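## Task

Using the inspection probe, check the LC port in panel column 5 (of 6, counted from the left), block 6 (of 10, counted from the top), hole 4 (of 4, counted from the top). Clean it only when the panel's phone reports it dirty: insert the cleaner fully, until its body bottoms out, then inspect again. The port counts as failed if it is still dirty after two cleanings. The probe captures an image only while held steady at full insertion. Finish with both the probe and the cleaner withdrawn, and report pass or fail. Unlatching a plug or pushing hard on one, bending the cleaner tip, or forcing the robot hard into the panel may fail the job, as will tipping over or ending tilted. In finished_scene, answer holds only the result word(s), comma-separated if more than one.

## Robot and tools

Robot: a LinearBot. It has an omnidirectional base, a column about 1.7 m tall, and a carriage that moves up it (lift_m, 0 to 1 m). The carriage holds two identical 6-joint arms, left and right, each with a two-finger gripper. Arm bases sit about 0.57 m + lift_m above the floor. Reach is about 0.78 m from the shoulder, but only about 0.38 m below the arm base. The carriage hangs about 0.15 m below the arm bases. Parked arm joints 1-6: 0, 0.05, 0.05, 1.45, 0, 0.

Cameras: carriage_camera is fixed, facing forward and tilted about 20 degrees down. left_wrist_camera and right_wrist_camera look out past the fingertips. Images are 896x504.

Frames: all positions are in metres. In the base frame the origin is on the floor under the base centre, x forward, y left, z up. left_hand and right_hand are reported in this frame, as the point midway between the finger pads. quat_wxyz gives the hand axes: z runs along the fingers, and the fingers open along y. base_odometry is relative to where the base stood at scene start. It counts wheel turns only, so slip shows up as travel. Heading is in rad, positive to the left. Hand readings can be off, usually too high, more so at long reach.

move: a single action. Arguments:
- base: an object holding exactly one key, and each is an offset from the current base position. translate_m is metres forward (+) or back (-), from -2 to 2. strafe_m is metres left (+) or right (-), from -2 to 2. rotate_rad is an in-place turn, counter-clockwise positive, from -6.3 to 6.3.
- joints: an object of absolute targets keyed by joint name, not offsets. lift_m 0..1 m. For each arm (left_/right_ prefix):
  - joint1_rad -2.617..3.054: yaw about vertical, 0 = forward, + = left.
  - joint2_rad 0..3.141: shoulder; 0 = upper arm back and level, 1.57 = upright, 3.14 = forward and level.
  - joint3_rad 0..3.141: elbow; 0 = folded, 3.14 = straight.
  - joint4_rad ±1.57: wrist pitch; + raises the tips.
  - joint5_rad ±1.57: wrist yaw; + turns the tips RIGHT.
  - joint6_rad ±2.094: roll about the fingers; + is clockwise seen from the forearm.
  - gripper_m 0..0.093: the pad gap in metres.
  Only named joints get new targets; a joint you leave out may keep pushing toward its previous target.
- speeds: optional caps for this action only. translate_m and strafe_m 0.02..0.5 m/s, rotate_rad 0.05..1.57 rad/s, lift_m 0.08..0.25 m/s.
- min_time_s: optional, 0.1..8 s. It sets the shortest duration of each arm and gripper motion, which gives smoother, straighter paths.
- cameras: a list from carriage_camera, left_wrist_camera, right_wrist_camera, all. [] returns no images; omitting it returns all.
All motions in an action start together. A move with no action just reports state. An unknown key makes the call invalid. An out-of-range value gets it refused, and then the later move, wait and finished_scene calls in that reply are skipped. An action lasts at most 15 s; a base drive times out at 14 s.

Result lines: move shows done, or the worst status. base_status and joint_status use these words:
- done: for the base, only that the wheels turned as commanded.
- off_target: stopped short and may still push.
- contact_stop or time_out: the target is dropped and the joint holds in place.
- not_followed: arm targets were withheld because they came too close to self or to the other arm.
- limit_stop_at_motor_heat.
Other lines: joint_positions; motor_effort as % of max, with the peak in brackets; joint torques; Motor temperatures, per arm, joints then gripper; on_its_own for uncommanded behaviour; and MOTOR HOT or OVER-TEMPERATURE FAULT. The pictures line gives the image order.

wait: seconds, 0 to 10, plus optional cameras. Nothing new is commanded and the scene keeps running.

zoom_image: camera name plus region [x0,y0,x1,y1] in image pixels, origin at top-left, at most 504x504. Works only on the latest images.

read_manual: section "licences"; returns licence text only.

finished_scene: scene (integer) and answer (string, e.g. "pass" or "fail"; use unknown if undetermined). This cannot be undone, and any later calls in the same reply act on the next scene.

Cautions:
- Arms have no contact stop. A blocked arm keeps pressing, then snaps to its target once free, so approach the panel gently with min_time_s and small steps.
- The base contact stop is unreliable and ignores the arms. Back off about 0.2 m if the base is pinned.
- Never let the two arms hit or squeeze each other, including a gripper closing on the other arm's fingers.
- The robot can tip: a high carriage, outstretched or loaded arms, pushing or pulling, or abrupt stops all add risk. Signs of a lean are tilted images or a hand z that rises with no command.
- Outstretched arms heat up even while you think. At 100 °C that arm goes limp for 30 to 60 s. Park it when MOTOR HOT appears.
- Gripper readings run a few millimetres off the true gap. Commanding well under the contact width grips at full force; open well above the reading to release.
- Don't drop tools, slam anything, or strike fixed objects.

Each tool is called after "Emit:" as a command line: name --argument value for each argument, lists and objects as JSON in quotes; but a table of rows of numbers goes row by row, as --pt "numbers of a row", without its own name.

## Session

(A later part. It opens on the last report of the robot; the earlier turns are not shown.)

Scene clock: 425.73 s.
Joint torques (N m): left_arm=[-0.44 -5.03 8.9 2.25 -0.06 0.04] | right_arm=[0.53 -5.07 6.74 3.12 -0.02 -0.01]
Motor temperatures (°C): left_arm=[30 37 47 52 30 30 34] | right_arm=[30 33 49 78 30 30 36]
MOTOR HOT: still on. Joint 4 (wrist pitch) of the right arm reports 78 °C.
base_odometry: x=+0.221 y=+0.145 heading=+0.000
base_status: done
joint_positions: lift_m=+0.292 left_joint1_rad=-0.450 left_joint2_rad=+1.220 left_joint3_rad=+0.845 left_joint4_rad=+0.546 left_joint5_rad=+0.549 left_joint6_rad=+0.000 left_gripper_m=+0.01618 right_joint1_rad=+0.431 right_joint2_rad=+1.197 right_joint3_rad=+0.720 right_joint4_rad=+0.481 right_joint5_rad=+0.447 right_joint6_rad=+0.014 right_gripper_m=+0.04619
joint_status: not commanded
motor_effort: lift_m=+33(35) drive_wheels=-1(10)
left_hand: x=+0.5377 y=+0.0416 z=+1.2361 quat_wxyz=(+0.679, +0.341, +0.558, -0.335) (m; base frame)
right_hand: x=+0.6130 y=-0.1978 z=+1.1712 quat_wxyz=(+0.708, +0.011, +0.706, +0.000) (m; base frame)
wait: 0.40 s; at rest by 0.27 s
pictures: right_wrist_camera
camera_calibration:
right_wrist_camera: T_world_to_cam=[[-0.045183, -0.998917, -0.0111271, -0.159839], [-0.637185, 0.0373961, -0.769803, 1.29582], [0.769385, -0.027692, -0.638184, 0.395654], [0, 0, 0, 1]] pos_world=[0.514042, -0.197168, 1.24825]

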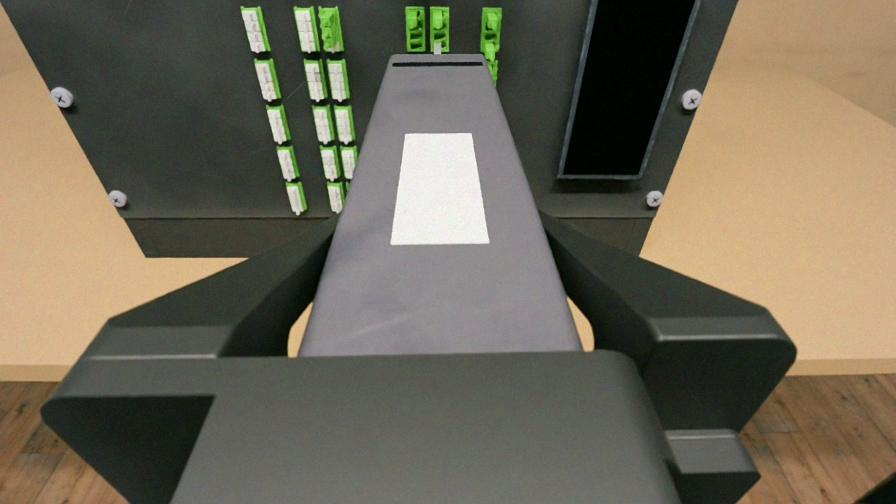

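Emit:
move --base '{"translate_m": 0.004}' --speeds '{"translate_m": 0.02}' --cameras '[]'

Emit:
wait --seconds 0.4 --cameras '["right_wrist_camera"]'

Emit:
zoom_image --camera "right_wrist_camera" --region '[420, 10, 460, 58]'

Scene clock: 429.73 s.
Joint torques (N m): left_arm=[-0.46 -5.03 8.9 2.26 -0.06 0.04] | right_arm=[-0.65 -4.38 6.8 3.18 -0.26 -0.06]
Motor temperatures (°C): left_arm=[30 37 47 52 30 30 34] | right_arm=[30 33 49 79 30 30 36]
move: done
MOTOR HOT: still on. Joint 4 (wrist pitch) of the right arm reports 79 °C.
base_odometry: x=+0.225 y=+0.145 heading=+0.000
base_status: done
joint_positions: lift_m=+0.292 left_joint1_rad=-0.450 left_joint2_rad=+1.220 left_joint3_rad=+0.845 left_joint4_rad=+0.546 left_joint5_rad=+0.549 left_joint6_rad=+0.000 left_gripper_m=+0.01618 right_joint1_rad=+0.444 right_joint2_rad=+1.193 right_joint3_rad=+0.720 right_joint4_rad=+0.474 right_joint5_rad=+0.471 right_joint6_rad=+0.017 right_gripper_m=+0.04619
joint_status: not commanded
motor_effort: lift_m=+34(35) drive_wheels=+5(12)
left_hand: x=+0.5377 y=+0.0416 z=+1.2361 quat_wxyz=(+0.679, +0.341, +0.558, -0.335) (m; base frame)
right_hand: x=+0.6110 y=-0.1972 z=+1.1713 quat_wxyz=(+0.707, +0.015, +0.707, -0.003) (m; base frame)
pictures: none
No camera images: "cameras" was empty.

Scene clock: 430.13 s.
Joint torques (N m): left_arm=[-0.39 -5.07 8.87 2.27 -0.06 0.05] | right_arm=[-0.65 -4.49 6.79 3.21 -0.25 -0.04]
Motor temperatures (°C): left_arm=[30 37 47 52 30 30 34] | right_arm=[30 33 49 79 30 30 36]
MOTOR HOT: still on. Joint 4 (wrist pitch) of the right arm reports 79 °C.
base_odometry: x=+0.225 y=+0.145 heading=+0.000
base_status: done
joint_positions: lift_m=+0.292 left_joint1_rad=-0.450 left_joint2_rad=+1.220 left_joint3_rad=+0.845 left_joint4_rad=+0.546 left_joint5_rad=+0.549 left_joint6_rad=+0.000 left_gripper_m=+0.01618 right_joint1_rad=+0.444 right_joint2_rad=+1.193 right_joint3_rad=+0.720 right_joint4_rad=+0.474 right_joint5_rad=+0.471 right_joint6_rad=+0.017 right_gripper_m=+0.04619
joint_status: not commanded
motor_effort: lift_m=+34(35) drive_wheels=+5(12)
left_hand: x=+0.5377 y=+0.0416 z=+1.2361 quat_wxyz=(+0.679, +0.341, +0.558, -0.335) (m; base frame)
right_hand: x=+0.6110 y=-0.1972 z=+1.1713 quat_wxyz=(+0.707, +0.015, +0.707, -0.003) (m; base frame)
wait: 0.40 s; at rest by 0.27 s
pictures: right_wrist_camera
camera_calibration:
right_wrist_camera: T_world_to_cam=[[-0.0562452, -0.998335, -0.0128187, -0.150438], [-0.638257, 0.0458259, -0.768458, 1.2953], [0.767766, -0.0350405, -0.639772, 0.398721], [0, 0, 0, 1]] pos_world=[0.512148, -0.195575, 1.24855]

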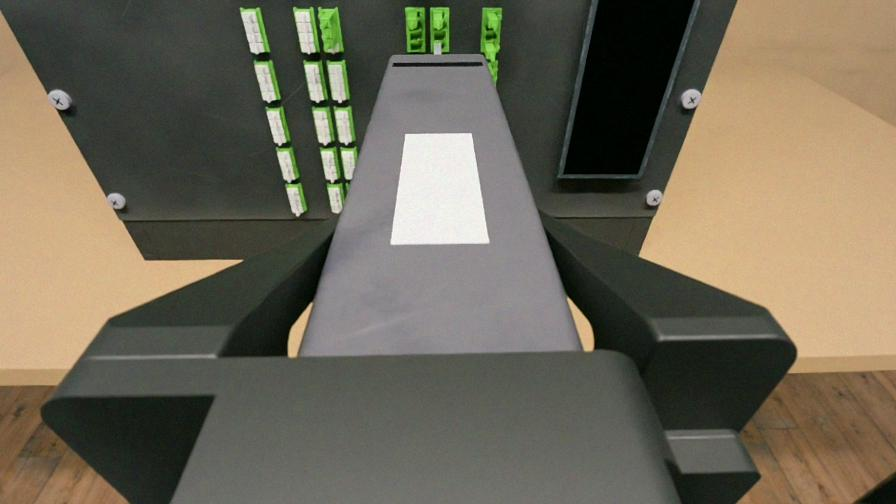

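Scaled by 10.500 from the camera's 896x504 image, which has a finer 1280x720 frame.

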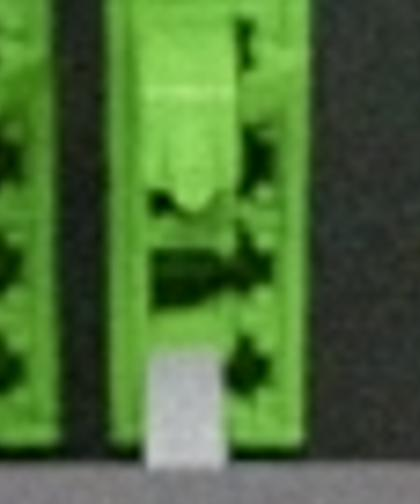

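Emit:
wait --seconds 0.1 --cameras '["left_wrist_camera", "carriage_camera"]'

Emit:
zoom_image --camera "left_wrist_camera" --region '[300, 130, 400, 210]'

Scene clock: 433.47 s.
Joint torques (N m): left_arm=[-0.4 -5.01 8.9 2.26 -0.07 0.05] | right_arm=[-0.69 -4.45 6.74 3.17 -0.24 -0.08]
Motor temperatures (°C): left_arm=[30 37 47 52 30 30 34] | right_arm=[30 33 49 78 30 30 36]
MOTOR HOT: still on. Joint 4 (wrist pitch) of the right arm reports 78 °C.
base_odometry: x=+0.225 y=+0.145 heading=+0.000
base_status: done
joint_positions: lift_m=+0.292 left_joint1_rad=-0.450 left_joint2_rad=+1.220 left_joint3_rad=+0.845 left_joint4_rad=+0.546 left_joint5_rad=+0.549 left_joint6_rad=+0.000 left_gripper_m=+0.01618 right_joint1_rad=+0.444 right_joint2_rad=+1.193 right_joint3_rad=+0.720 right_joint4_rad=+0.474 right_joint5_rad=+0.471 right_joint6_rad=+0.017 right_gripper_m=+0.04619
joint_status: not commanded
motor_effort: lift_m=+34(35) drive_wheels=+5(12)
left_hand: x=+0.5377 y=+0.0416 z=+1.2361 quat_wxyz=(+0.679, +0.341, +0.558, -0.335) (m; base frame)
right_hand: x=+0.6110 y=-0.1972 z=+1.1713 quat_wxyz=(+0.707, +0.015, +0.707, -0.003) (m; base frame)
wait: 0.10 s; at rest from the start
pictures: carriage_camera, left_wrist_camera
camera_calibration:
carriage_camera: T_world_to_cam=[[0.0462105, -0.998783, 0.0172131, -0.0304002], [-0.373918, -0.0332736, -0.926865, 1.24026], [0.92631, 0.0363946, -0.375001, 0.372504], [0, 0, 0, 1]] pos_world=[0.120105, -0.0026525, 1.28976]
left_wrist_camera: T_world_to_cam=[[-0.836311, -0.544002, -0.0681609, 0.549462], [-0.192479, 0.40774, -0.89258, 1.19459], [0.513357, -0.733355, -0.445707, 0.434038], [0, 0, 0, 1]] pos_world=[0.466638, 0.13013, 1.29717]

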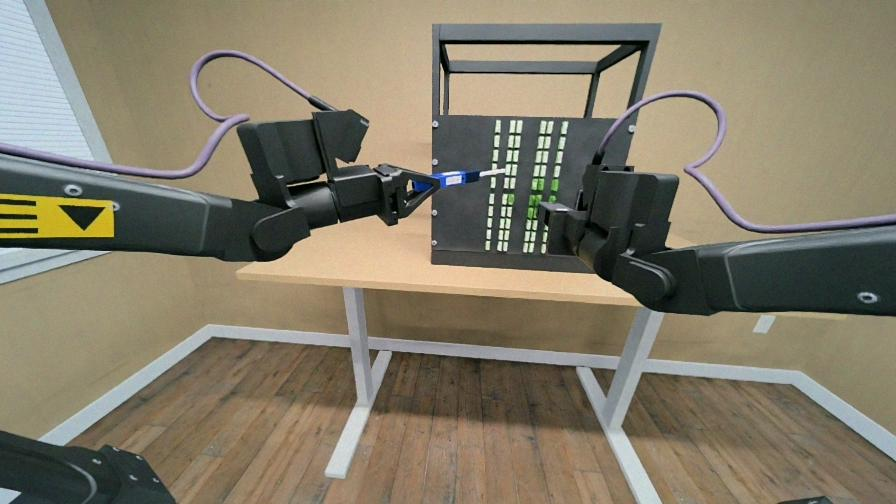

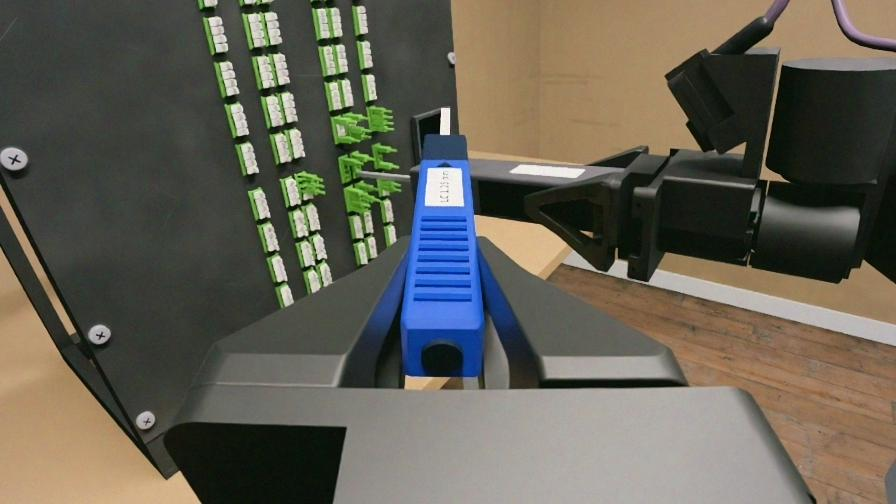

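Scaled by 5.040 from the camera's 896x504 image, which has a finer 1280x720 frame.

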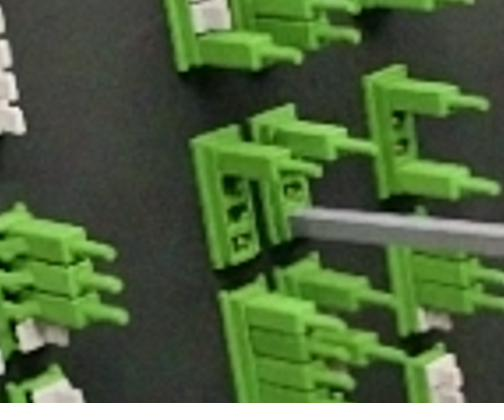

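Emit:
wait --seconds 1.0 --cameras '["right_wrist_camera"]'

Emit:
zoom_image --camera "right_wrist_camera" --region '[380, 0, 700, 200]'

Scene clock: 445.07 s.
Joint torques (N m): left_arm=[-0.43 -5.01 8.88 2.26 -0.06 0.04] | right_arm=[-0.68 -4.51 6.69 3.15 -0.27 -0.05]
Motor temperatures (°C): left_arm=[30 37 47 53 30 30 34] | right_arm=[30 33 49 77 30 30 36]
MOTOR HOT: still on. Joint 4 (wrist pitch) of the right arm reports 77 °C.
base_odometry: x=+0.225 y=+0.145 heading=+0.000
base_status: done
joint_positions: lift_m=+0.292 left_joint1_rad=-0.450 left_joint2_rad=+1.220 left_joint3_rad=+0.845 left_joint4_rad=+0.546 left_joint5_rad=+0.549 left_joint6_rad=+0.000 left_gripper_m=+0.01618 right_joint1_rad=+0.444 right_joint2_rad=+1.193 right_joint3_rad=+0.720 right_joint4_rad=+0.474 right_joint5_rad=+0.471 right_joint6_rad=+0.017 right_gripper_m=+0.04619
joint_status: not commanded
motor_effort: lift_m=+33(35) drive_wheels=+5(12)
left_hand: x=+0.5377 y=+0.0416 z=+1.2361 quat_wxyz=(+0.679, +0.341, +0.558, -0.335) (m; base frame)
right_hand: x=+0.6110 y=-0.1972 z=+1.1713 quat_wxyz=(+0.707, +0.015, +0.707, -0.003) (m; base frame)
wait: 1.00 s; at rest from the start
pictures: right_wrist_camera
camera_calibration:
right_wrist_camera: T_world_to_cam=[[-0.0562452, -0.998335, -0.0128187, -0.150438], [-0.638257, 0.0458259, -0.768458, 1.2953], [0.767766, -0.0350405, -0.639772, 0.398721], [0, 0, 0, 1]] pos_world=[0.512148, -0.195575, 1.24855]

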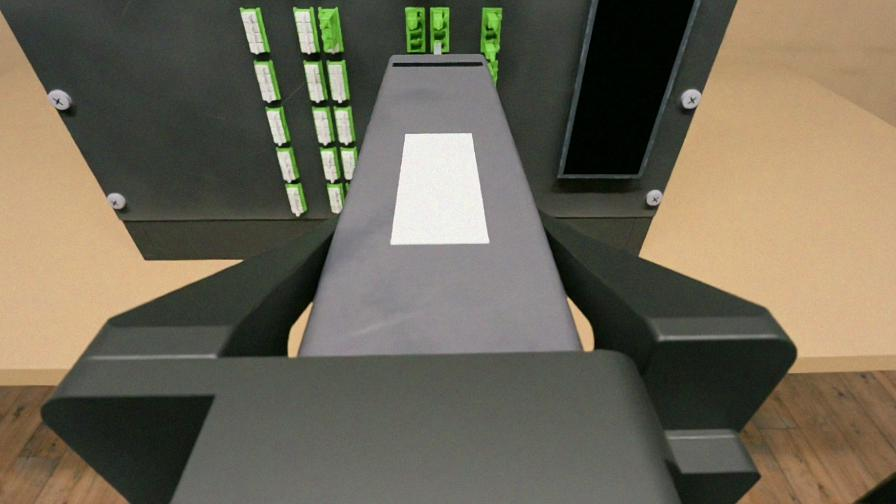

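Scaled by 1.575 from the camera's 896x504 image, which has a finer 1280x720 frame.

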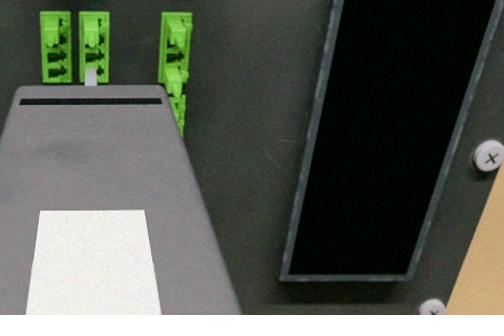

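Emit:
wait --seconds 0.1 --cameras '["left_wrist_camera"]'

Emit:
zoom_image --camera "left_wrist_camera" --region '[330, 140, 420, 210]'

Emit:
zoom_image --camera "left_wrist_camera" --region '[400, 100, 660, 260]'

Emit:
zoom_image --camera "left_wrist_camera" --region '[200, 80, 500, 320]'

Scene clock: 458.43 s.
Joint torques (N m): left_arm=[-0.43 -5.04 8.9 2.26 -0.06 0.05] | right_arm=[-0.73 -4.4 6.82 3.2 -0.24 -0.05]
Motor temperatures (°C): left_arm=[30 37 47 53 30 30 34] | right_arm=[30 33 50 76 30 30 36]
MOTOR HOT: still on. Joint 4 (wrist pitch) of the right arm reports 76 °C.
base_odometry: x=+0.225 y=+0.145 heading=+0.000
base_status: done
joint_positions: lift_m=+0.292 left_joint1_rad=-0.450 left_joint2_rad=+1.220 left_joint3_rad=+0.845 left_joint4_rad=+0.546 left_joint5_rad=+0.549 left_joint6_rad=+0.000 left_gripper_m=+0.01618 right_joint1_rad=+0.444 right_joint2_rad=+1.193 right_joint3_rad=+0.720 right_joint4_rad=+0.474 right_joint5_rad=+0.471 right_joint6_rad=+0.017 right_gripper_m=+0.04619
joint_status: not commanded
motor_effort: lift_m=+34(35) drive_wheels=+5(12)
left_hand: x=+0.5377 y=+0.0416 z=+1.2361 quat_wxyz=(+0.679, +0.341, +0.558, -0.335) (m; base frame)
right_hand: x=+0.6110 y=-0.1972 z=+1.1713 quat_wxyz=(+0.707, +0.015, +0.707, -0.003) (m; base frame)
wait: 0.10 s; at rest from the start
pictures: left_wrist_camera
camera_calibration:
left_wrist_camera: T_world_to_cam=[[-0.836311, -0.544002, -0.0681609, 0.549462], [-0.192479, 0.40774, -0.89258, 1.19459], [0.513357, -0.733355, -0.445707, 0.434038], [0, 0, 0, 1]] pos_world=[0.466638, 0.13013, 1.29717]

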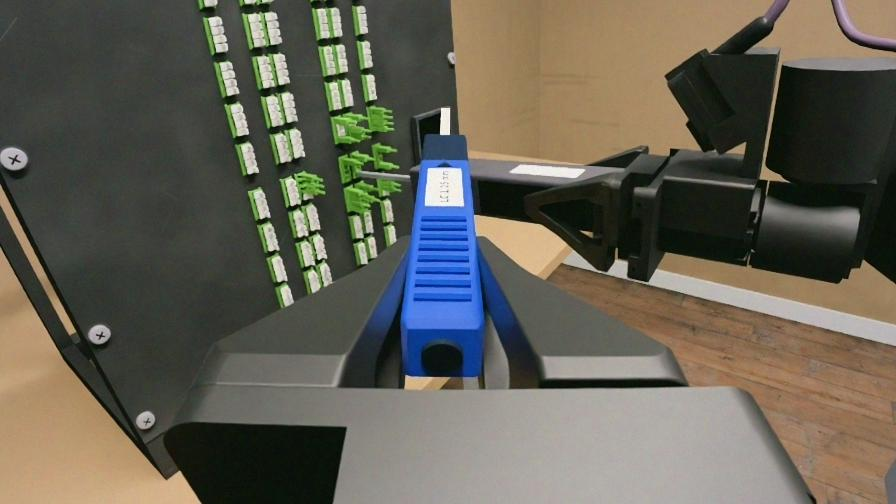

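Scaled by 5.600 from the camera's 896x504 image, which has a finer 1280x720 frame.

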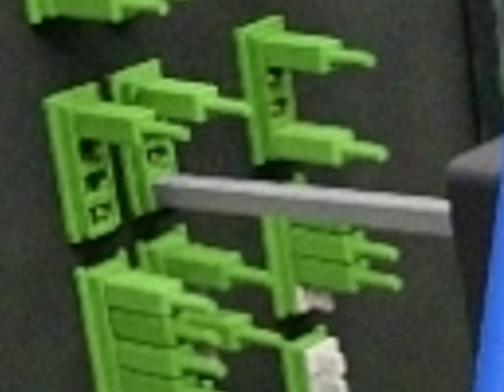

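Scaled by 1.938 from the camera's 896x504 image, which has a finer 1280x720 frame.

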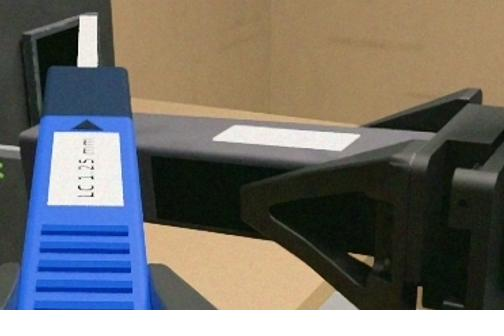

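Scaled by 1.680 from the camera's 896x504 image, which has a finer 1280x720 frame.

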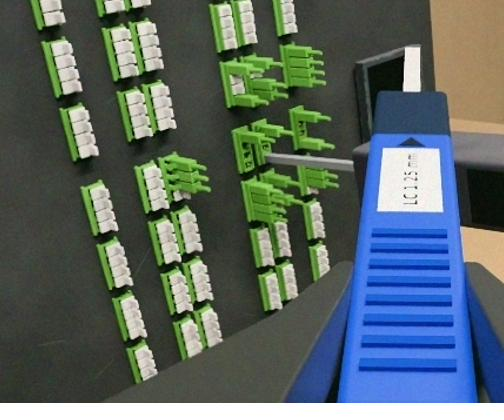

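Emit:
zoom_image --camera "left_wrist_camera" --region '[335, 135, 385, 185]'

Emit:
zoom_image --camera "left_wrist_camera" --region '[365, 135, 415, 185]'

Scaled by 10.080 from the camera's 896x504 image, which has a finer 1280x720 frame.

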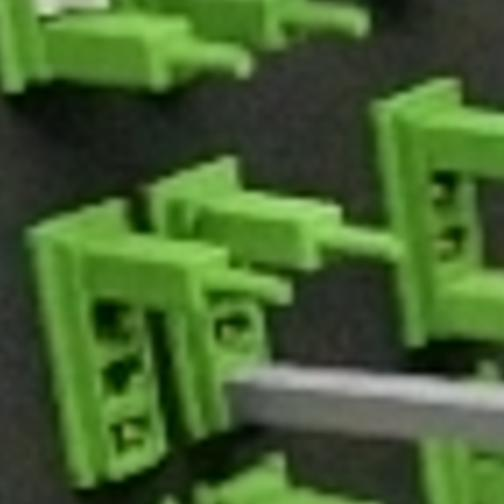

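Scaled by 10.080 from the camera's 896x504 image, which has a finer 1280x720 frame.

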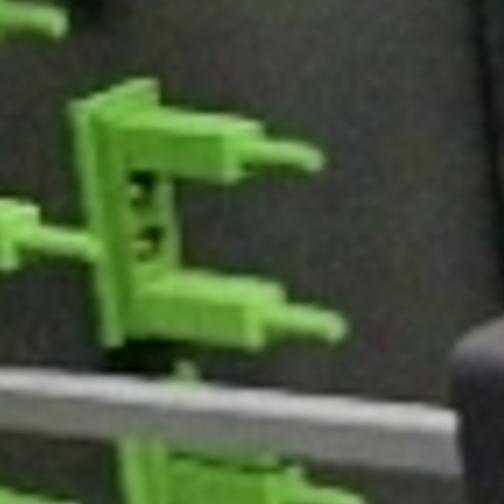

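Emit:
zoom_image --camera "left_wrist_camera" --region '[460, 130, 660, 240]'

Scaled by 2.520 from the camera's 896x504 image, which has a finer 1280x720 frame.

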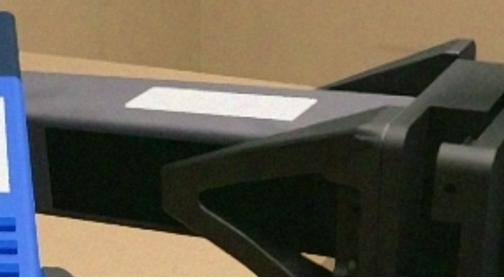

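Emit:
move --base '{"translate_m": -0.016}' --speeds '{"translate_m": 0.02}' --cameras '[]'

Emit:
move --joints '{"right_joint1_rad": 0.448, "right_joint5_rad": 0.4665, "right_joint4_rad": 0.592, "lift_m": 0.270}' --min_time_s 1.0 --cameras '[]'

Emit:
wait --seconds 0.5 --cameras '["left_wrist_camera", "right_wrist_camera"]'

Emit:
zoom_image --camera "right_wrist_camera" --region '[420, 10, 460, 58]'

Emit:
zoom_image --camera "left_wrist_camera" --region '[335, 135, 435, 235]'

Emit:
zoom_image --camera "left_wrist_camera" --region '[460, 130, 660, 240]'

Scene clock: 488.23 s.
Joint torques (N m): left_arm=[-0.38 -4.98 8.9 2.26 -0.06 0.04] | right_arm=[0.35 -5.97 6.78 3.19 -0.06 -0.06]
Motor temperatures (°C): left_arm=[30 37 48 53 30 30 34] | right_arm=[30 33 50 76 30 30 37]
move: done
MOTOR HOT: still on. Joint 4 (wrist pitch) of the right arm reports 76 °C.
base_odometry: x=+0.209 y=+0.145 heading=+0.000
base_status: done
joint_positions: lift_m=+0.292 left_joint1_rad=-0.450 left_joint2_rad=+1.220 left_joint3_rad=+0.845 left_joint4_rad=+0.546 left_joint5_rad=+0.550 left_joint6_rad=+0.000 left_gripper_m=+0.01618 right_joint1_rad=+0.433 right_joint2_rad=+1.207 right_joint3_rad=+0.720 right_joint4_rad=+0.479 right_joint5_rad=+0.450 right_joint6_rad=+0.017 right_gripper_m=+0.04619
joint_status: not commanded
motor_effort: lift_m=+33(35) drive_wheels=+3(13)
left_hand: x=+0.5376 y=+0.0416 z=+1.2361 quat_wxyz=(+0.679, +0.341, +0.558, -0.335) (m; base frame)
right_hand: x=+0.6146 y=-0.1971 z=+1.1671 quat_wxyz=(+0.704, +0.011, +0.710, -0.002) (m; base frame)
pictures: none
No camera images: "cameras" was empty.

Scene clock: 489.53 s.
Joint torques (N m): left_arm=[-0.43 -5.05 8.91 2.29 -0.06 0.05] | right_arm=[0.54 -6.02 6.75 3.19 0.07 -0.05]
Motor temperatures (°C): left_arm=[30 37 48 53 30 30 34] | right_arm=[30 33 50 76 30 30 37]
move: off_target
MOTOR HOT: still on. Joint 4 (wrist pitch) of the right arm reports 76 °C.
base_odometry: x=+0.209 y=+0.145 heading=+0.000
base_status: not commanded
joint_positions: lift_m=+0.270 left_joint1_rad=-0.450 left_joint2_rad=+1.220 left_joint3_rad=+0.845 left_joint4_rad=+0.543 left_joint5_rad=+0.550 left_joint6_rad=+0.000 left_gripper_m=+0.01618 right_joint1_rad=+0.442 right_joint2_rad=+1.207 right_joint3_rad=+0.720 right_joint4_rad=+0.524 right_joint5_rad=+0.457 right_joint6_rad=+0.017 right_gripper_m=+0.04619
joint_status: right_joint4_rad off_target (ended at +0.524, target +0.592); the others done
motor_effort: lift_m=+37(38) drive_wheels=+3(3)
left_hand: x=+0.5377 y=+0.0415 z=+1.2131 quat_wxyz=(+0.678, +0.341, +0.559, -0.335) (m; base frame)
right_hand: x=+0.6135 y=-0.1949 z=+1.1552 quat_wxyz=(+0.719, +0.017, +0.695, +0.006) (m; base frame)
pictures: none
No camera images: "cameras" was empty.

Scene clock: 490.03 s.
Joint torques (N m): left_arm=[-0.42 -5.05 8.88 2.29 -0.07 0.05] | right_arm=[0.58 -5.93 6.63 3.18 0.06 -0.04]
Motor temperatures (°C): left_arm=[30 37 48 53 30 30 34] | right_arm=[30 33 50 77 30 30 37]
MOTOR HOT: still on. Joint 4 (wrist pitch) of the right arm reports 77 °C.
base_odometry: x=+0.209 y=+0.145 heading=+0.000
base_status: not commanded
joint_positions: lift_m=+0.270 left_joint1_rad=-0.450 left_joint2_rad=+1.220 left_joint3_rad=+0.845 left_joint4_rad=+0.543 left_joint5_rad=+0.550 left_joint6_rad=+0.000 left_gripper_m=+0.01618 right_joint1_rad=+0.442 right_joint2_rad=+1.207 right_joint3_rad=+0.720 right_joint4_rad=+0.524 right_joint5_rad=+0.457 right_joint6_rad=+0.017 right_gripper_m=+0.04619
joint_status: right_joint4_rad off_target (ended at +0.524, target +0.592); the others done
motor_effort: lift_m=+38(38) drive_wheels=+3(3)
left_hand: x=+0.5377 y=+0.0415 z=+1.2131 quat_wxyz=(+0.678, +0.341, +0.559, -0.335) (m; base frame)
right_hand: x=+0.6135 y=-0.1949 z=+1.1553 quat_wxyz=(+0.719, +0.017, +0.695, +0.006) (m; base frame)
wait: 0.50 s; at rest by 0.27 s
pictures: left_wrist_camera, right_wrist_camera
camera_calibration:
left_wrist_camera: T_world_to_cam=[[-0.836739, -0.543565, -0.0663734, 0.545979], [-0.195146, 0.409235, -0.891316, 1.17388], [0.51165, -0.732846, -0.448498, 0.427991], [0, 0, 0, 1]] pos_world=[0.466938, 0.130032, 1.27449]
right_wrist_camera: T_world_to_cam=[[-0.04487, -0.998551, -0.0297148, -0.135694], [-0.613197, 0.0510117, -0.788281, 1.29306], [0.788655, -0.0171492, -0.614597, 0.348196], [0, 0, 0, 1]] pos_world=[0.512207, -0.195488, 1.22926]

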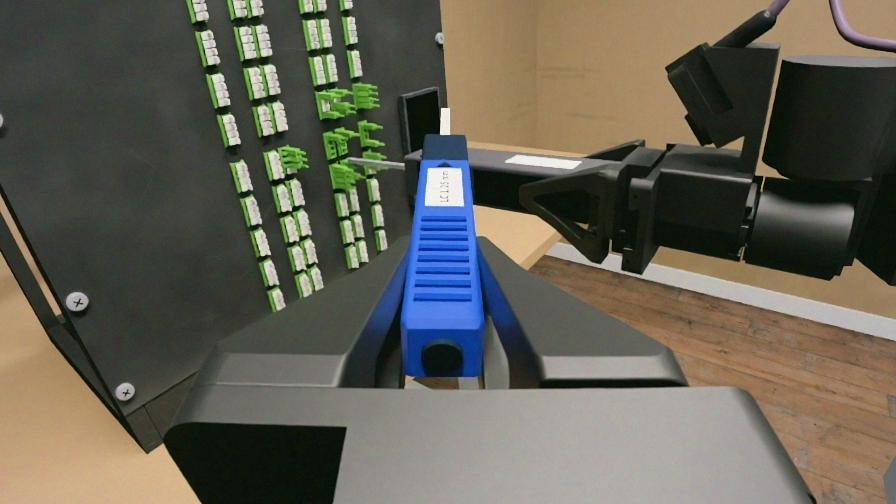

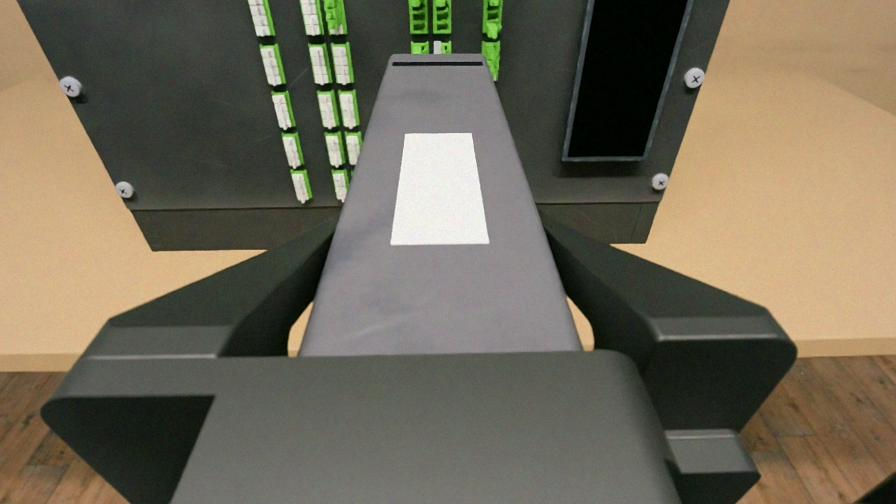

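Scaled by 10.500 from the camera's 896x504 image, which has a finer 1280x720 frame.

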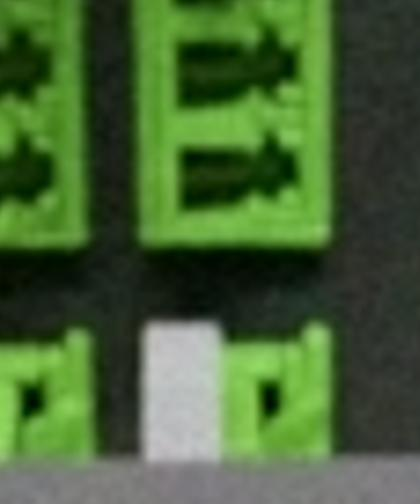

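Scaled by 5.040 from the camera's 896x504 image, which has a finer 1280x720 frame.

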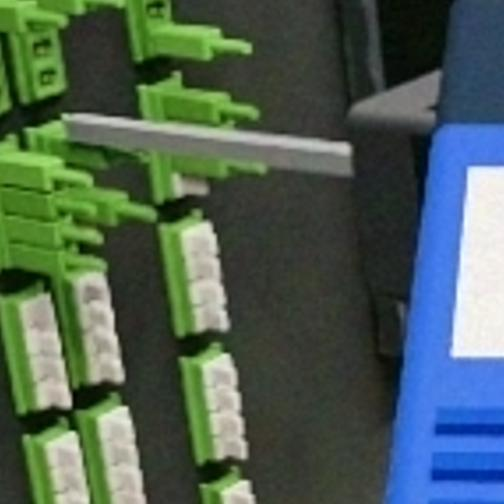

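Scaled by 2.520 from the camera's 896x504 image, which has a finer 1280x720 frame.

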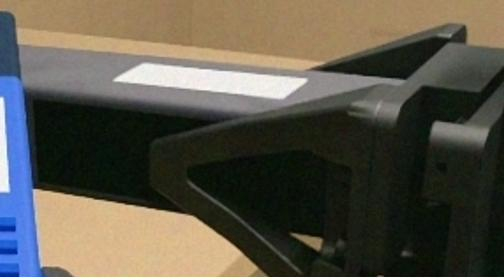

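Emit:
move --joints '{"right_joint1_rad": 0.448, "right_joint5_rad": 0.4665, "right_joint4_rad": 0.612}' --min_time_s 0.5 --cameras '[]'

Emit:
wait --seconds 0.5 --cameras '["left_wrist_camera", "right_wrist_camera"]'

Emit:
zoom_image --camera "right_wrist_camera" --region '[420, 10, 460, 58]'

Emit:
zoom_image --camera "left_wrist_camera" --region '[335, 120, 435, 220]'

Scene clock: 497.70 s.
Joint torques (N m): left_arm=[-0.44 -5.04 8.9 2.3 -0.06 0.04] | right_arm=[0.64 -5.83 6.64 3.17 0.03 -0.05]
Motor temperatures (°C): left_arm=[30 37 48 54 30 30 34] | right_arm=[30 33 50 79 30 30 37]
move: off_target
MOTOR HOT: still on. Joint 4 (wrist pitch) of the right arm reports 79 °C.
base_odometry: x=+0.209 y=+0.145 heading=+0.000
base_status: not commanded
joint_positions: lift_m=+0.270 left_joint1_rad=-0.450 left_joint2_rad=+1.220 left_joint3_rad=+0.845 left_joint4_rad=+0.543 left_joint5_rad=+0.550 left_joint6_rad=+0.000 left_gripper_m=+0.01618 right_joint1_rad=+0.442 right_joint2_rad=+1.207 right_joint3_rad=+0.720 right_joint4_rad=+0.544 right_joint5_rad=+0.458 right_joint6_rad=+0.017 right_gripper_m=+0.04619
joint_status: right_joint4_rad off_target (ended at +0.544, target +0.612); the others done
motor_effort: lift_m=+37(38) drive_wheels=+3(3)
left_hand: x=+0.5377 y=+0.0415 z=+1.2131 quat_wxyz=(+0.678, +0.341, +0.559, -0.335) (m; base frame)
right_hand: x=+0.6133 y=-0.1951 z=+1.1598 quat_wxyz=(+0.725, +0.020, +0.689, +0.009) (m; base frame)
pictures: none
No camera images: "cameras" was empty.

Scene clock: 498.20 s.
Joint torques (N m): left_arm=[-0.4 -5.04 8.91 2.29 -0.06 0.05] | right_arm=[0.59 -5.82 6.75 3.19 0.05 -0.05]
Motor temperatures (°C): left_arm=[30 37 48 54 30 30 34] | right_arm=[30 33 50 79 30 30 37]
MOTOR HOT: still on. Joint 4 (wrist pitch) of the right arm reports 79 °C.
base_odometry: x=+0.209 y=+0.145 heading=+0.000
base_status: not commanded
joint_positions: lift_m=+0.270 left_joint1_rad=-0.450 left_joint2_rad=+1.220 left_joint3_rad=+0.845 left_joint4_rad=+0.543 left_joint5_rad=+0.550 left_joint6_rad=+0.000 left_gripper_m=+0.01618 right_joint1_rad=+0.442 right_joint2_rad=+1.207 right_joint3_rad=+0.720 right_joint4_rad=+0.544 right_joint5_rad=+0.458 right_joint6_rad=+0.017 right_gripper_m=+0.04619
joint_status: right_joint4_rad off_target (ended at +0.544, target +0.612); the others done
motor_effort: lift_m=+37(38) drive_wheels=+3(3)
left_hand: x=+0.5377 y=+0.0415 z=+1.2131 quat_wxyz=(+0.678, +0.341, +0.559, -0.335) (m; base frame)
right_hand: x=+0.6133 y=-0.1951 z=+1.1598 quat_wxyz=(+0.725, +0.020, +0.689, +0.009) (m; base frame)
wait: 0.50 s; at rest by 0.27 s
pictures: left_wrist_camera, right_wrist_camera
camera_calibration:
left_wrist_camera: T_world_to_cam=[[-0.836739, -0.543565, -0.0663734, 0.545979], [-0.195146, 0.409235, -0.891316, 1.17388], [0.51165, -0.732846, -0.448498, 0.427991], [0, 0, 0, 1]] pos_world=[0.466938, 0.130032, 1.27449]
right_wrist_camera: T_world_to_cam=[[-0.0450522, -0.998223, -0.0390021, -0.124892], [-0.598986, 0.0582377, -0.798639, 1.30123], [0.799491, -0.0126187, -0.600546, 0.329091], [0, 0, 0, 1]] pos_world=[0.510686, -0.196298, 1.23197]

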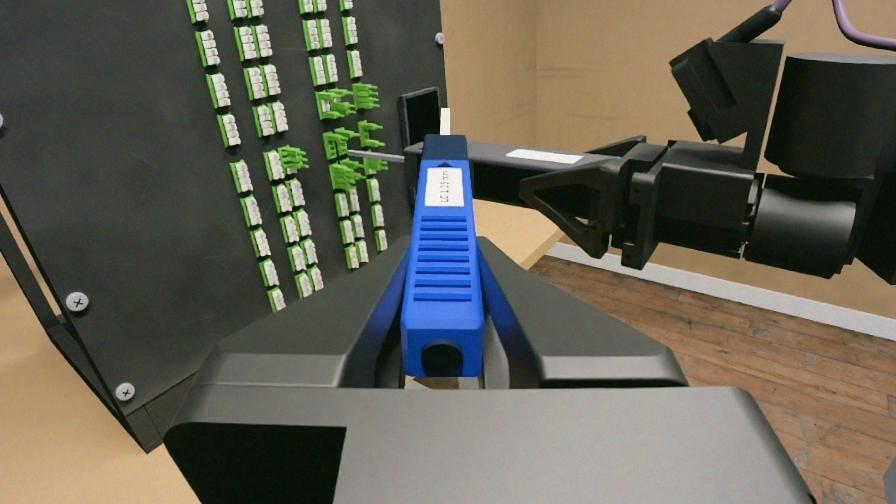

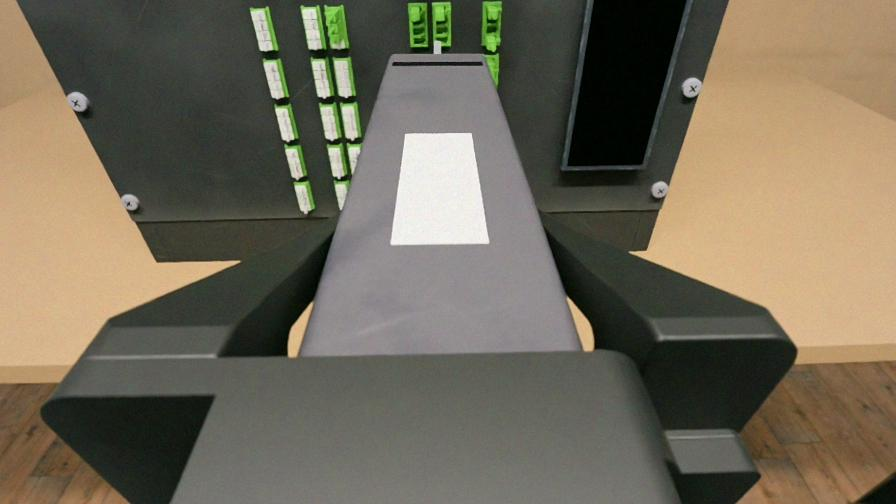

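Scaled by 10.500 from the camera's 896x504 image, which has a finer 1280x720 frame.

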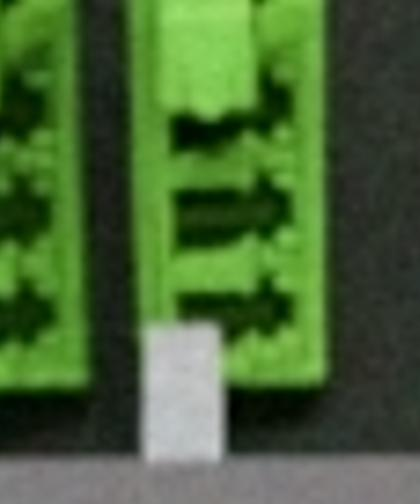

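Scaled by 5.040 from the camera's 896x504 image, which has a finer 1280x720 frame.

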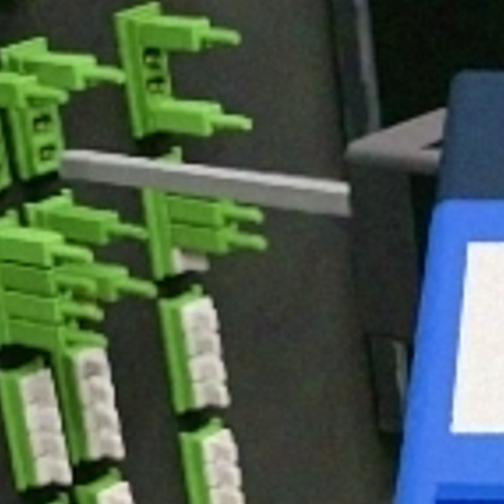

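Emit:
move --joints '{"right_joint5_rad": 0.473, "lift_m": 0.2687}' --cameras '[]'

Emit:
move --base '{"translate_m": 0.0055}' --speeds '{"translate_m": 0.02}' --cameras '[]'

Emit:
wait --seconds 0.5 --cameras '["right_wrist_camera"]'

Emit:
zoom_image --camera "right_wrist_camera" --region '[420, 10, 460, 58]'

Scene clock: 505.37 s.
Joint torques (N m): left_arm=[-0.4 -5.04 8.91 2.27 -0.07 0.05] | right_arm=[0.55 -5.82 6.71 3.14 0.08 -0.04]
Motor temperatures (°C): left_arm=[30 37 48 54 30 30 34] | right_arm=[30 33 50 79 30 30 37]
move: done
MOTOR HOT: still on. Joint 4 (wrist pitch) of the right arm reports 79 °C.
base_odometry: x=+0.209 y=+0.145 heading=+0.000
base_status: not commanded
joint_positions: lift_m=+0.269 left_joint1_rad=-0.450 left_joint2_rad=+1.220 left_joint3_rad=+0.845 left_joint4_rad=+0.544 left_joint5_rad=+0.550 left_joint6_rad=+0.000 left_gripper_m=+0.01618 right_joint1_rad=+0.442 right_joint2_rad=+1.207 right_joint3_rad=+0.720 right_joint4_rad=+0.547 right_joint5_rad=+0.464 right_joint6_rad=+0.017 right_gripper_m=+0.04619
joint_status: all done
motor_effort: lift_m=+35(37) drive_wheels=-2(3)
left_hand: x=+0.5377 y=+0.0415 z=+1.2123 quat_wxyz=(+0.678, +0.341, +0.558, -0.335) (m; base frame)
right_hand: x=+0.6133 y=-0.1961 z=+1.1593 quat_wxyz=(+0.726, +0.023, +0.688, +0.007) (m; base frame)
pictures: none
No camera images: "cameras" was empty.

Scene clock: 506.03 s.
Joint torques (N m): left_arm=[-0.46 -5.01 8.87 2.26 -0.08 0.05] | right_arm=[0.54 -5.96 6.82 3.12 0.05 -0.05]
Motor temperatures (°C): left_arm=[30 37 48 54 30 30 34] | right_arm=[30 33 50 79 30 30 37]
move: done
MOTOR HOT: still on. Joint 4 (wrist pitch) of the right arm reports 79 °C.
base_odometry: x=+0.215 y=+0.145 heading=+0.000
base_status: done
joint_positions: lift_m=+0.269 left_joint1_rad=-0.450 left_joint2_rad=+1.220 left_joint3_rad=+0.845 left_joint4_rad=+0.546 left_joint5_rad=+0.550 left_joint6_rad=+0.000 left_gripper_m=+0.01618 right_joint1_rad=+0.442 right_joint2_rad=+1.207 right_joint3_rad=+0.720 right_joint4_rad=+0.549 right_joint5_rad=+0.466 right_joint6_rad=+0.017 right_gripper_m=+0.04619
joint_status: not commanded
motor_effort: lift_m=+36(36) drive_wheels=-2(11)
left_hand: x=+0.5376 y=+0.0416 z=+1.2127 quat_wxyz=(+0.679, +0.341, +0.558, -0.335) (m; base frame)
right_hand: x=+0.6132 y=-0.1965 z=+1.1597 quat_wxyz=(+0.726, +0.024, +0.687, +0.007) (m; base frame)
pictures: none
No camera images: "cameras" was empty.

Scene clock: 506.53 s.
Joint torques (N m): left_arm=[-0.43 -5.03 8.9 2.27 -0.07 0.05] | right_arm=[0.58 -5.82 6.78 3.1 0.04 -0.06]
Motor temperatures (°C): left_arm=[30 37 48 54 30 30 34] | right_arm=[30 33 50 79 30 30 37]
MOTOR HOT: still on. Joint 4 (wrist pitch) of the right arm reports 79 °C.
base_odometry: x=+0.215 y=+0.145 heading=+0.000
base_status: done
joint_positions: lift_m=+0.269 left_joint1_rad=-0.450 left_joint2_rad=+1.220 left_joint3_rad=+0.845 left_joint4_rad=+0.546 left_joint5_rad=+0.550 left_joint6_rad=+0.000 left_gripper_m=+0.01618 right_joint1_rad=+0.442 right_joint2_rad=+1.207 right_joint3_rad=+0.720 right_joint4_rad=+0.550 right_joint5_rad=+0.466 right_joint6_rad=+0.017 right_gripper_m=+0.04619
joint_status: not commanded
motor_effort: lift_m=+34(36) drive_wheels=-2(11)
left_hand: x=+0.5376 y=+0.0416 z=+1.2127 quat_wxyz=(+0.679, +0.341, +0.558, -0.335) (m; base frame)
right_hand: x=+0.6132 y=-0.1965 z=+1.1599 quat_wxyz=(+0.726, +0.024, +0.687, +0.007) (m; base frame)
wait: 0.50 s; at rest by 0.27 s
pictures: right_wrist_camera
camera_calibration:
right_wrist_camera: T_world_to_cam=[[-0.0528046, -0.997726, -0.0418883, -0.118122], [-0.594791, 0.0651183, -0.801239, 1.30313], [0.802144, -0.0173943, -0.596877, 0.322351], [0, 0, 0, 1]] pos_world=[0.510283, -0.197104, 1.23158]

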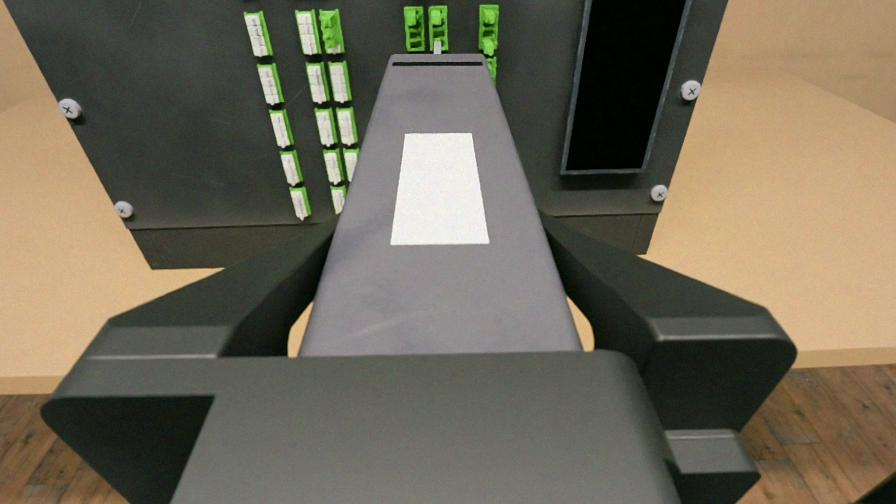

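Scaled by 10.500 from the camera's 896x504 image, which has a finer 1280x720 frame.

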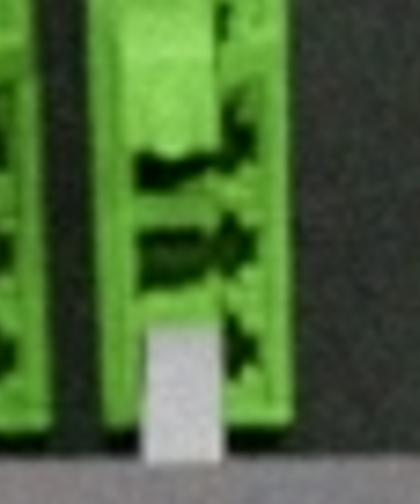

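Emit:
move --joints '{"right_joint6_rad": -0.016, "lift_m": 0.2675}' --cameras '[]'

Emit:
wait --seconds 0.5 --cameras '["right_wrist_camera", "left_wrist_camera"]'

Emit:
zoom_image --camera "right_wrist_camera" --region '[420, 10, 460, 58]'

Emit:
zoom_image --camera "left_wrist_camera" --region '[335, 120, 435, 220]'

Scene clock: 514.17 s.
Joint torques (N m): left_arm=[-0.46 -5 8.87 2.25 -0.07 0.05] | right_arm=[0.57 -5.94 6.67 3.1 0.03 -0.19]
Motor temperatures (°C): left_arm=[30 37 48 54 30 30 34] | right_arm=[30 33 50 81 30 30 37]
move: done
MOTOR HOT: still on. Joint 4 (wrist pitch) of the right arm reports 81 °C.
base_odometry: x=+0.215 y=+0.145 heading=+0.000
base_status: not commanded
joint_positions: lift_m=+0.268 left_joint1_rad=-0.450 left_joint2_rad=+1.220 left_joint3_rad=+0.845 left_joint4_rad=+0.546 left_joint5_rad=+0.550 left_joint6_rad=+0.000 left_gripper_m=+0.01618 right_joint1_rad=+0.442 right_joint2_rad=+1.207 right_joint3_rad=+0.720 right_joint4_rad=+0.549 right_joint5_rad=+0.466 right_joint6_rad=-0.005 right_gripper_m=+0.04619
joint_status: all done
motor_effort: lift_m=+35(37) drive_wheels=-2(2)
left_hand: x=+0.5376 y=+0.0416 z=+1.2115 quat_wxyz=(+0.679, +0.341, +0.558, -0.335) (m; base frame)
right_hand: x=+0.6132 y=-0.1966 z=+1.1586 quat_wxyz=(+0.726, +0.016, +0.687, -0.001) (m; base frame)
pictures: none
No camera images: "cameras" was empty.

Scene clock: 514.67 s.
Joint torques (N m): left_arm=[-0.43 -5 8.94 2.27 -0.06 0.06] | right_arm=[0.57 -5.83 6.74 3.12 0.01 -0.16]
Motor temperatures (°C): left_arm=[30 37 48 54 30 30 34] | right_arm=[30 33 50 81 30 30 37]
MOTOR HOT: still on. Joint 4 (wrist pitch) of the right arm reports 81 °C.
base_odometry: x=+0.215 y=+0.145 heading=+0.000
base_status: not commanded
joint_positions: lift_m=+0.268 left_joint1_rad=-0.450 left_joint2_rad=+1.220 left_joint3_rad=+0.845 left_joint4_rad=+0.546 left_joint5_rad=+0.550 left_joint6_rad=+0.000 left_gripper_m=+0.01618 right_joint1_rad=+0.442 right_joint2_rad=+1.207 right_joint3_rad=+0.720 right_joint4_rad=+0.549 right_joint5_rad=+0.466 right_joint6_rad=-0.007 right_gripper_m=+0.04619
joint_status: all done
motor_effort: lift_m=+34(37) drive_wheels=-2(2)
left_hand: x=+0.5376 y=+0.0416 z=+1.2115 quat_wxyz=(+0.679, +0.341, +0.558, -0.335) (m; base frame)
right_hand: x=+0.6132 y=-0.1966 z=+1.1586 quat_wxyz=(+0.726, +0.016, +0.687, -0.002) (m; base frame)
wait: 0.50 s; at rest by 0.27 s
pictures: left_wrist_camera, right_wrist_camera
camera_calibration:
left_wrist_camera: T_world_to_cam=[[-0.836514, -0.543683, -0.0682195, 0.547914], [-0.192349, 0.407939, -0.892518, 1.17247], [0.513076, -0.733482, -0.445823, 0.423372], [0, 0, 0, 1]] pos_world=[0.466638, 0.130132, 1.27257]
right_wrist_camera: T_world_to_cam=[[-0.0545142, -0.998348, -0.0181433, -0.144814], [-0.595429, 0.0470885, -0.802027, 1.29982], [0.801556, -0.0329188, -0.597013, 0.319096], [0, 0, 0, 1]] pos_world=[0.510285, -0.195277, 1.23037]

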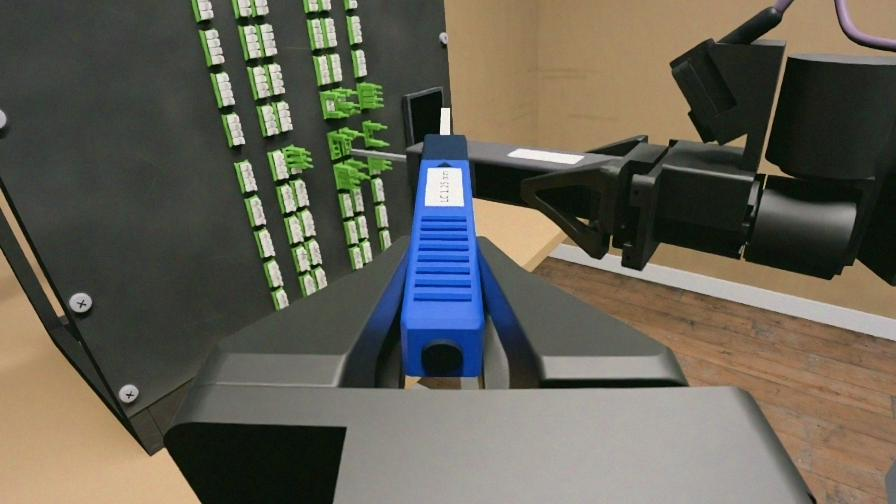

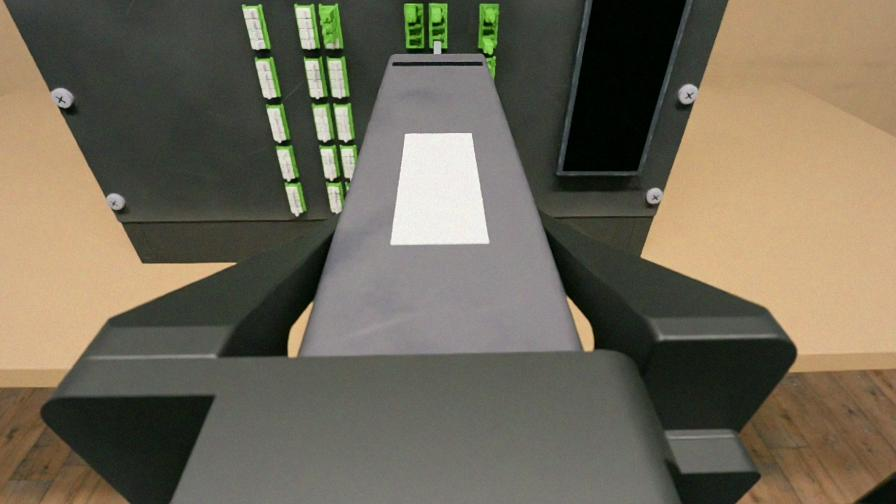

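Scaled by 10.500 from the camera's 896x504 image, which has a finer 1280x720 frame.

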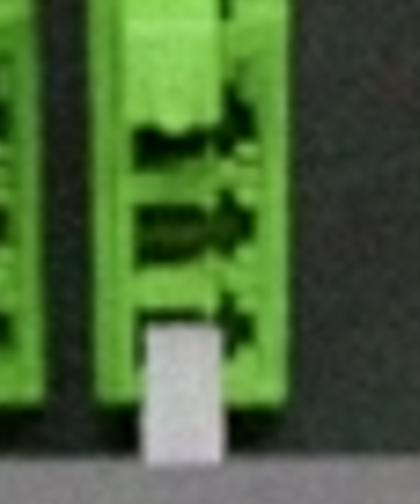

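Scaled by 5.040 from the camera's 896x504 image, which has a finer 1280x720 frame.

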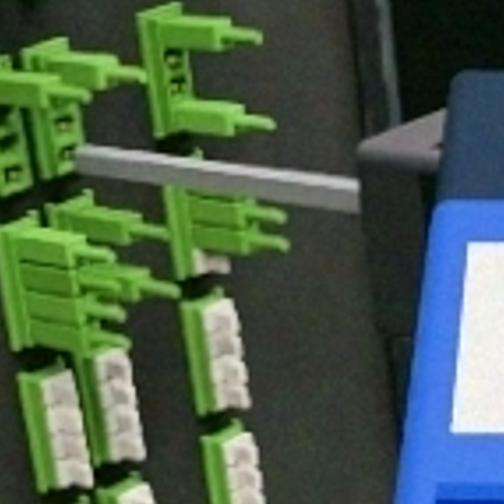

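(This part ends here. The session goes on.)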